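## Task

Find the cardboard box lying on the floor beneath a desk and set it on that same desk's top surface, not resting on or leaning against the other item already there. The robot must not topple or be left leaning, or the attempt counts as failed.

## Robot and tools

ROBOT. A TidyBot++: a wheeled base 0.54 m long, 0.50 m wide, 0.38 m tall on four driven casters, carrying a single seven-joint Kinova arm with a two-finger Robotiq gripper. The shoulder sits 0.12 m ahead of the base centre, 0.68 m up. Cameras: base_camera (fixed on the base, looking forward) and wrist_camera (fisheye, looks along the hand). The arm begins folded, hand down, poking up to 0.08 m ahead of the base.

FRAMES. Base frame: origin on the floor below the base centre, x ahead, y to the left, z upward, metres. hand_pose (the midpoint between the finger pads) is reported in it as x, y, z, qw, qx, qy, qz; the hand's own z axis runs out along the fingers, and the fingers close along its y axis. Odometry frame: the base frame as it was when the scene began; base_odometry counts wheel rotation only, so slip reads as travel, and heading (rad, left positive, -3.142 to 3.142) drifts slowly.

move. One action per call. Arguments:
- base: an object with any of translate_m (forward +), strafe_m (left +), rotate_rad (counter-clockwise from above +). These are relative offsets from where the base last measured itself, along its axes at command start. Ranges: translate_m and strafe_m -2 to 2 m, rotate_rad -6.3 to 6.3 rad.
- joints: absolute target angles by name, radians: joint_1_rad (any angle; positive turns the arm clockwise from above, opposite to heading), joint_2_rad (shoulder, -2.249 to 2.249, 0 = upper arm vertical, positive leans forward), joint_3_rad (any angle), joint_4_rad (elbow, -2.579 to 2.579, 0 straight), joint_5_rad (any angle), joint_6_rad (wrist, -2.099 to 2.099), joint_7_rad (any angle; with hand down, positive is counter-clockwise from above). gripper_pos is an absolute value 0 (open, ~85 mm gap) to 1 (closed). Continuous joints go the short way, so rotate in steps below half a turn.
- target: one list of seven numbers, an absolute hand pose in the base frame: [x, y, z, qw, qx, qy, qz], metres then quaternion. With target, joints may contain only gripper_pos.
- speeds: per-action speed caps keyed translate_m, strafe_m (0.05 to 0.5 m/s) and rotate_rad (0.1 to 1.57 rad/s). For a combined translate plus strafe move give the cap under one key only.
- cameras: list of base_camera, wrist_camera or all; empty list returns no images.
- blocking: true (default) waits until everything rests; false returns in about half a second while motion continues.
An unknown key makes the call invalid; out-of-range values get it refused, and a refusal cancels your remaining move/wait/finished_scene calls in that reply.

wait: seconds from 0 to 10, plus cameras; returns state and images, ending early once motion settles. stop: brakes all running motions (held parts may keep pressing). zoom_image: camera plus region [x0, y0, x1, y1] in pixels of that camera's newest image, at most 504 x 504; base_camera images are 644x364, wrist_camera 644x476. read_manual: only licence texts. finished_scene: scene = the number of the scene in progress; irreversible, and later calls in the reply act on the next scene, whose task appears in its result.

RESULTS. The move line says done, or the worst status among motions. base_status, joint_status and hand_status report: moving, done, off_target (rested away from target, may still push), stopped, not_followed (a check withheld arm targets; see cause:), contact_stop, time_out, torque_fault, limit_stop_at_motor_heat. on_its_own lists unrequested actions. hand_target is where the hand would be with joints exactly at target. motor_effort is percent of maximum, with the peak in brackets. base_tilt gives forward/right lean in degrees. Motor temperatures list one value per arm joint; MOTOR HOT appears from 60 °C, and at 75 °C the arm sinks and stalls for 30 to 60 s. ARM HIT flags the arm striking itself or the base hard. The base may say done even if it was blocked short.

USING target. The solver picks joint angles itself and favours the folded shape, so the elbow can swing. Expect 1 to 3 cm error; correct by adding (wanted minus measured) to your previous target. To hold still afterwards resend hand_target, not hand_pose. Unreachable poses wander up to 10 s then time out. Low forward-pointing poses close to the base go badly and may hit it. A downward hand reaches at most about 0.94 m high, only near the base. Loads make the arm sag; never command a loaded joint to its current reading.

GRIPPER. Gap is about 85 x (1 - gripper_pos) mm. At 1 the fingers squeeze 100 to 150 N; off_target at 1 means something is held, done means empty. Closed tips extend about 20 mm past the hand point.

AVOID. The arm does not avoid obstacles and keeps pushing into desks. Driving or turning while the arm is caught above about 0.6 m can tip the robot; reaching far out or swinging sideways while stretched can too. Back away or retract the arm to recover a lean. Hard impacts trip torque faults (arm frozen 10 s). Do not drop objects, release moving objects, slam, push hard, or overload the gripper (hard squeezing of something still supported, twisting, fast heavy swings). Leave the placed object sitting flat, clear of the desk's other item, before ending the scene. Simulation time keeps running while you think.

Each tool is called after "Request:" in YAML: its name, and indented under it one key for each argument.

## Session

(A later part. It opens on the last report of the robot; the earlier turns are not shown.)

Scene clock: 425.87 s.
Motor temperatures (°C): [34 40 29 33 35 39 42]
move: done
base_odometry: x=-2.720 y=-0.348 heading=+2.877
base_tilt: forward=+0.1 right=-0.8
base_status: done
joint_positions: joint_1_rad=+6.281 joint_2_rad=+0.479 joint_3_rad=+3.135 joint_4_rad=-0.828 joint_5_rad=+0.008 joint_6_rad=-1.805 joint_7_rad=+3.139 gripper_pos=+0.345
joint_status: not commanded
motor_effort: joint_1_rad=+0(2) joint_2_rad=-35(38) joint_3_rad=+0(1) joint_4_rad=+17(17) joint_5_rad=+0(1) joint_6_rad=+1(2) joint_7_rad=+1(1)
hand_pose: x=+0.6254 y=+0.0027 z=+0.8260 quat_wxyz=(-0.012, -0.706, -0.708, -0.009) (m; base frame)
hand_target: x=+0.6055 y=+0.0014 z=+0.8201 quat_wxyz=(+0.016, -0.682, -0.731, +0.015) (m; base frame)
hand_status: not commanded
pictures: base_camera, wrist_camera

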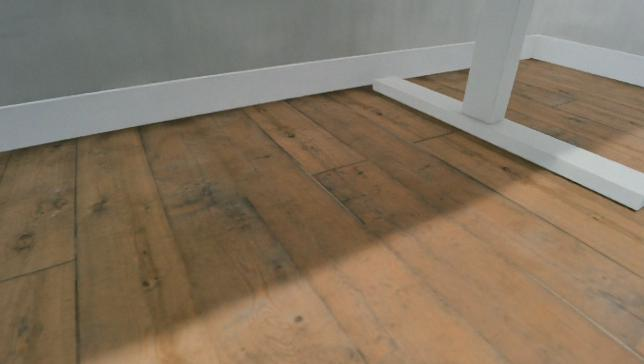

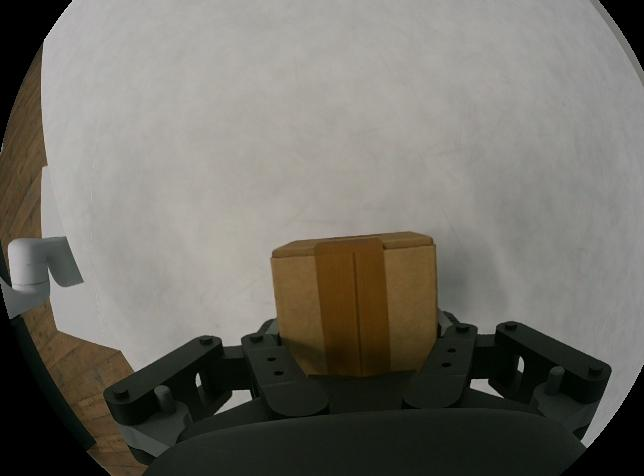

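Request:
move:
  joints: {"joint_2_rad": 0.480, "joint_4_rad": -1.035, "joint_6_rad": -1.60}
  cameras: []

Request:
move:
  joints: {"joint_2_rad": 0.475, "joint_4_rad": -1.073, "joint_6_rad": -1.566}
  cameras: []

Request:
move:
  joints: {"joint_2_rad": 0.4735, "joint_4_rad": -1.089, "joint_6_rad": -1.553}
  cameras: ["wrist_camera"]

Scene clock: 437.90 s.
Motor temperatures (°C): [34 39 29 33 35 39 42]
move: done
base_odometry: x=-2.720 y=-0.348 heading=+2.877
base_tilt: forward=+0.1 right=-0.7
base_status: not commanded
joint_positions: joint_1_rad=+6.281 joint_2_rad=+0.480 joint_3_rad=+3.135 joint_4_rad=-1.019 joint_5_rad=+0.008 joint_6_rad=-1.662 joint_7_rad=+3.139 gripper_pos=+0.345
joint_status: all done
motor_effort: joint_1_rad=+0(1) joint_2_rad=-36(37) joint_3_rad=+0(1) joint_4_rad=+17(18) joint_5_rad=+0(1) joint_6_rad=+1(1) joint_7_rad=+1(1)
hand_pose: x=+0.6209 y=+0.0028 z=+0.7667 quat_wxyz=(+0.005, -0.705, -0.709, +0.008) (m; base frame)
hand_target: x=+0.6355 y=+0.0015 z=+0.7614 quat_wxyz=(-0.010, -0.682, -0.731, -0.009) (m; base frame)
hand_status: not commanded
pictures: none
No camera images: "cameras" was empty.

Scene clock: 438.60 s.
Motor temperatures (°C): [34 39 29 33 35 39 42]
move: done
base_odometry: x=-2.720 y=-0.348 heading=+2.877
base_tilt: forward=+0.1 right=-0.7
base_status: not commanded
joint_positions: joint_1_rad=+6.281 joint_2_rad=+0.477 joint_3_rad=+3.135 joint_4_rad=-1.059 joint_5_rad=+0.008 joint_6_rad=-1.627 joint_7_rad=+3.139 gripper_pos=+0.345
joint_status: all done
motor_effort: joint_1_rad=+0(0) joint_2_rad=-35(37) joint_3_rad=+0(1) joint_4_rad=+17(17) joint_5_rad=+0(1) joint_6_rad=+0(1) joint_7_rad=+1(1)
hand_pose: x=+0.6194 y=+0.0028 z=+0.7553 quat_wxyz=(+0.006, -0.705, -0.709, +0.010) (m; base frame)
hand_target: x=+0.6343 y=+0.0015 z=+0.7520 quat_wxyz=(-0.010, -0.682, -0.731, -0.009) (m; base frame)
hand_status: not commanded
pictures: none
No camera images: "cameras" was empty.

Scene clock: 439.17 s.
Motor temperatures (°C): [34 39 29 33 35 39 42]
move: done
base_odometry: x=-2.720 y=-0.348 heading=+2.877
base_tilt: forward=+0.1 right=-0.7
base_status: not commanded
joint_positions: joint_1_rad=+6.281 joint_2_rad=+0.477 joint_3_rad=+3.135 joint_4_rad=-1.074 joint_5_rad=+0.008 joint_6_rad=-1.614 joint_7_rad=+3.139 gripper_pos=+0.345
joint_status: all done
motor_effort: joint_1_rad=+0(0) joint_2_rad=-35(37) joint_3_rad=+0(1) joint_4_rad=+16(17) joint_5_rad=+1(1) joint_6_rad=+1(1) joint_7_rad=+1(1)
hand_pose: x=+0.6189 y=+0.0028 z=+0.7508 quat_wxyz=(+0.007, -0.705, -0.709, +0.010) (m; base frame)
hand_target: x=+0.6334 y=+0.0015 z=+0.7477 quat_wxyz=(-0.010, -0.682, -0.731, -0.009) (m; base frame)
hand_status: not commanded
pictures: wrist_camera

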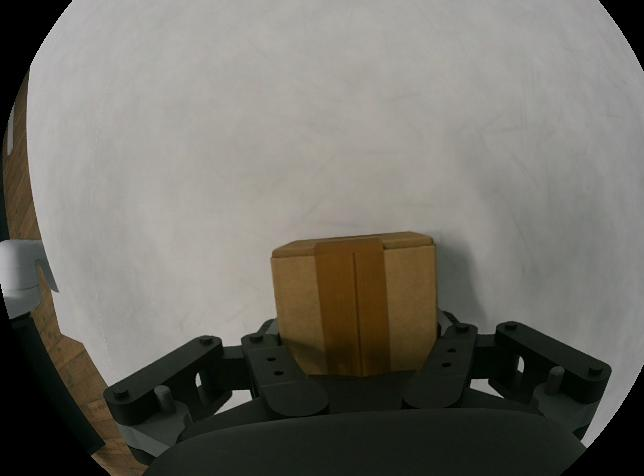

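Request:
move:
  joints: {"joint_2_rad": 0.472, "joint_4_rad": -1.105, "joint_6_rad": -1.54}
  cameras: []

Request:
move:
  joints: {"joint_2_rad": 0.471, "joint_4_rad": -1.12, "joint_6_rad": -1.527}
  cameras: ["wrist_camera"]

Scene clock: 444.10 s.
Motor temperatures (°C): [34 39 29 33 35 39 42]
move: done
base_odometry: x=-2.720 y=-0.348 heading=+2.877
base_tilt: forward=+0.1 right=-0.7
base_status: not commanded
joint_positions: joint_1_rad=+6.281 joint_2_rad=+0.472 joint_3_rad=+3.135 joint_4_rad=-1.086 joint_5_rad=+0.008 joint_6_rad=-1.602 joint_7_rad=+3.139 gripper_pos=+0.345
joint_status: all done
motor_effort: joint_1_rad=+0(1) joint_2_rad=-34(35) joint_3_rad=+0(1) joint_4_rad=+16(17) joint_5_rad=+1(1) joint_6_rad=+1(1) joint_7_rad=+1(1)
hand_pose: x=+0.6187 y=+0.0028 z=+0.7495 quat_wxyz=(+0.005, -0.705, -0.709, +0.008) (m; base frame)
hand_target: x=+0.6323 y=+0.0015 z=+0.7434 quat_wxyz=(-0.009, -0.682, -0.731, -0.008) (m; base frame)
hand_status: not commanded
pictures: none
No camera images: "cameras" was empty.

Scene clock: 444.67 s.
Motor temperatures (°C): [34 39 29 33 35 39 42]
move: done
base_odometry: x=-2.720 y=-0.348 heading=+2.877
base_tilt: forward=+0.1 right=-0.7
base_status: not commanded
joint_positions: joint_1_rad=+6.281 joint_2_rad=+0.465 joint_3_rad=+3.135 joint_4_rad=-1.097 joint_5_rad=+0.008 joint_6_rad=-1.590 joint_7_rad=+3.139 gripper_pos=+0.345
joint_status: all done
motor_effort: joint_1_rad=+0(0) joint_2_rad=-33(34) joint_3_rad=+0(1) joint_4_rad=+16(17) joint_5_rad=+1(1) joint_6_rad=+0(1) joint_7_rad=+1(1)
hand_pose: x=+0.6188 y=+0.0028 z=+0.7492 quat_wxyz=(+0.002, -0.705, -0.709, +0.006) (m; base frame)
hand_target: x=+0.6316 y=+0.0015 z=+0.7392 quat_wxyz=(-0.009, -0.682, -0.731, -0.008) (m; base frame)
hand_status: not commanded
pictures: wrist_camera

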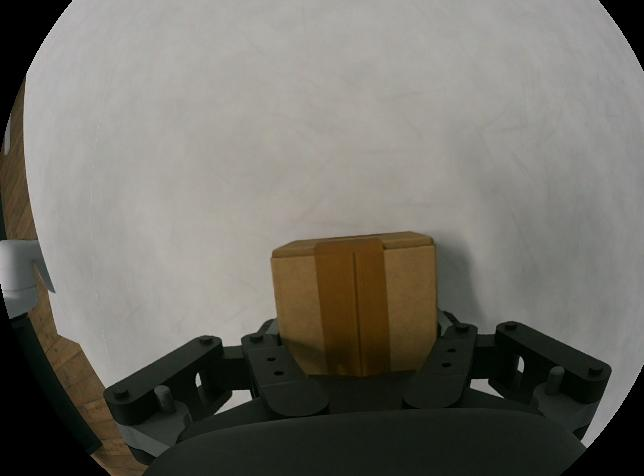

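Request:
move:
  joints: {"joint_2_rad": 0.472, "joint_4_rad": -1.105, "joint_6_rad": -1.54}
  cameras: []

Request:
move:
  joints: {"gripper_pos": 0.0}
  cameras: ["wrist_camera"]

Request:
move:
  joints: {"joint_2_rad": 0.47, "joint_4_rad": -0.96, "joint_6_rad": -1.72}
  cameras: ["wrist_camera"]

Request:
move:
  joints: {"joint_2_rad": 0.45, "joint_4_rad": -0.80, "joint_6_rad": -1.9}
  cameras: ["wrist_camera"]

Scene clock: 452.00 s.
Motor temperatures (°C): [34 39 29 33 35 39 42]
move: done
base_odometry: x=-2.720 y=-0.348 heading=+2.877
base_tilt: forward=+0.1 right=-0.7
base_status: not commanded
joint_positions: joint_1_rad=+6.281 joint_2_rad=+0.465 joint_3_rad=+3.135 joint_4_rad=-1.097 joint_5_rad=+0.008 joint_6_rad=-1.590 joint_7_rad=+3.139 gripper_pos=+0.345
joint_status: all done
motor_effort: joint_1_rad=+0(1) joint_2_rad=-33(33) joint_3_rad=+0(1) joint_4_rad=+15(16) joint_5_rad=+1(1) joint_6_rad=+1(1) joint_7_rad=+1(1)
hand_pose: x=+0.6188 y=+0.0028 z=+0.7492 quat_wxyz=(+0.002, -0.705, -0.709, +0.006) (m; base frame)
hand_target: x=+0.6323 y=+0.0015 z=+0.7434 quat_wxyz=(-0.009, -0.682, -0.731, -0.008) (m; base frame)
hand_status: not commanded
pictures: none
No camera images: "cameras" was empty.

Scene clock: 452.80 s.
Motor temperatures (°C): [34 39 29 33 35 39 42]
move: done
base_odometry: x=-2.720 y=-0.348 heading=+2.877
base_tilt: forward=+0.1 right=-0.7
base_status: not commanded
joint_positions: joint_1_rad=+6.281 joint_2_rad=+0.465 joint_3_rad=+3.135 joint_4_rad=-1.097 joint_5_rad=+0.008 joint_6_rad=-1.590 joint_7_rad=+3.139 gripper_pos=+0.000
joint_status: all done
motor_effort: joint_1_rad=+0(0) joint_2_rad=-34(35) joint_3_rad=+0(1) joint_4_rad=+16(16) joint_5_rad=+1(1) joint_6_rad=+1(1) joint_7_rad=+0(1)
hand_pose: x=+0.6188 y=+0.0028 z=+0.7492 quat_wxyz=(+0.002, -0.705, -0.709, +0.006) (m; base frame)
hand_target: x=+0.6323 y=+0.0015 z=+0.7434 quat_wxyz=(-0.009, -0.682, -0.731, -0.008) (m; base frame)
hand_status: not commanded
pictures: wrist_camera

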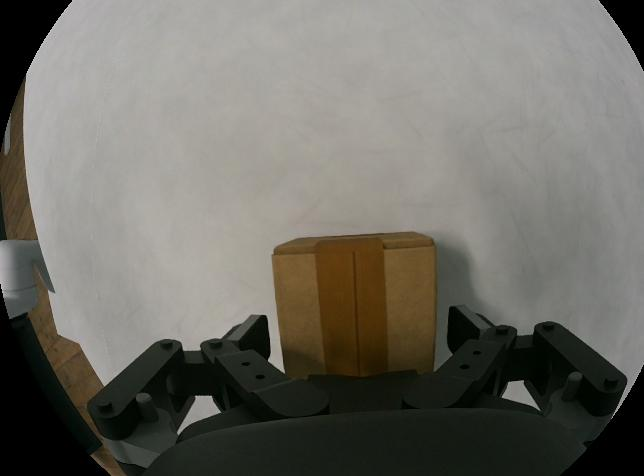

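Scene clock: 453.83 s.
Motor temperatures (°C): [34 39 29 33 35 39 42]
move: done
base_odometry: x=-2.720 y=-0.348 heading=+2.877
base_tilt: forward=+0.1 right=-0.8
base_status: not commanded
joint_positions: joint_1_rad=+6.281 joint_2_rad=+0.462 joint_3_rad=+3.135 joint_4_rad=-0.990 joint_5_rad=+0.008 joint_6_rad=-1.665 joint_7_rad=+3.139 gripper_pos=+0.000
joint_status: all done
motor_effort: joint_1_rad=+0(1) joint_2_rad=-34(36) joint_3_rad=+0(1) joint_4_rad=+16(18) joint_5_rad=+1(1) joint_6_rad=+0(1) joint_7_rad=+1(1)
hand_pose: x=+0.6265 y=+0.0028 z=+0.7846 quat_wxyz=(-0.011, -0.705, -0.709, -0.007) (m; base frame)
hand_target: x=+0.6182 y=+0.0014 z=+0.7898 quat_wxyz=(+0.003, -0.682, -0.731, +0.003) (m; base frame)
hand_status: not commanded
pictures: wrist_camera

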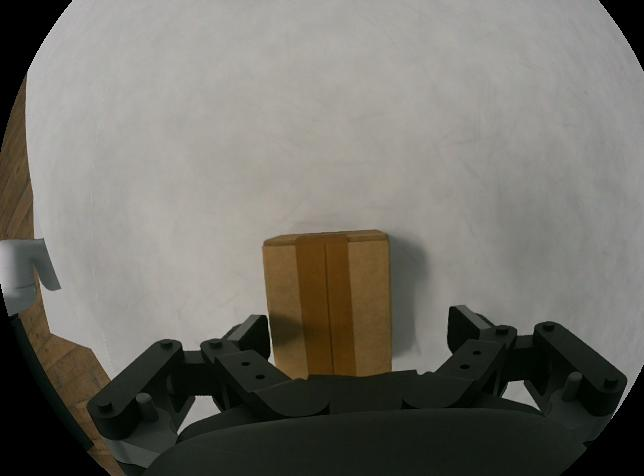

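Scene clock: 454.93 s.
Motor temperatures (°C): [34 39 29 33 35 39 42]
move: done
base_odometry: x=-2.720 y=-0.348 heading=+2.877
base_tilt: forward=+0.1 right=-0.7
base_status: not commanded
joint_positions: joint_1_rad=+6.281 joint_2_rad=+0.443 joint_3_rad=+3.135 joint_4_rad=-0.831 joint_5_rad=+0.008 joint_6_rad=-1.833 joint_7_rad=+3.139 gripper_pos=+0.000
joint_status: all done
motor_effort: joint_1_rad=+0(1) joint_2_rad=-33(36) joint_3_rad=+0(1) joint_4_rad=+16(17) joint_5_rad=+0(1) joint_6_rad=+1(1) joint_7_rad=+1(1)
hand_pose: x=+0.6108 y=+0.0026 z=+0.8427 quat_wxyz=(-0.014, -0.706, -0.708, -0.011) (m; base frame)
hand_target: x=+0.5977 y=+0.0014 z=+0.8485 quat_wxyz=(+0.003, -0.682, -0.731, +0.003) (m; base frame)
hand_status: not commanded
pictures: wrist_camera

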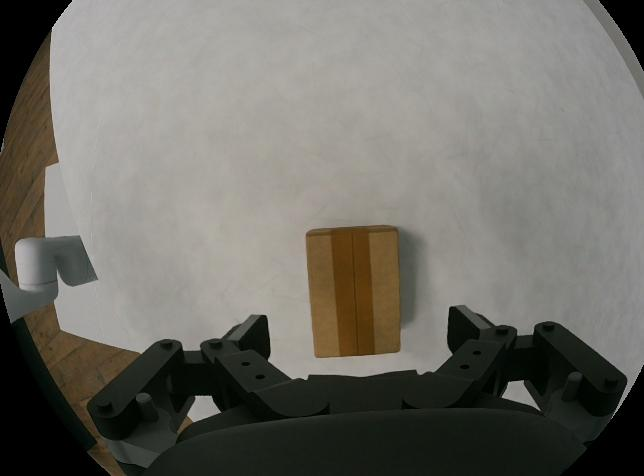

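Request:
finished_scene:
  scene: 2

The scene is finished: the task was done.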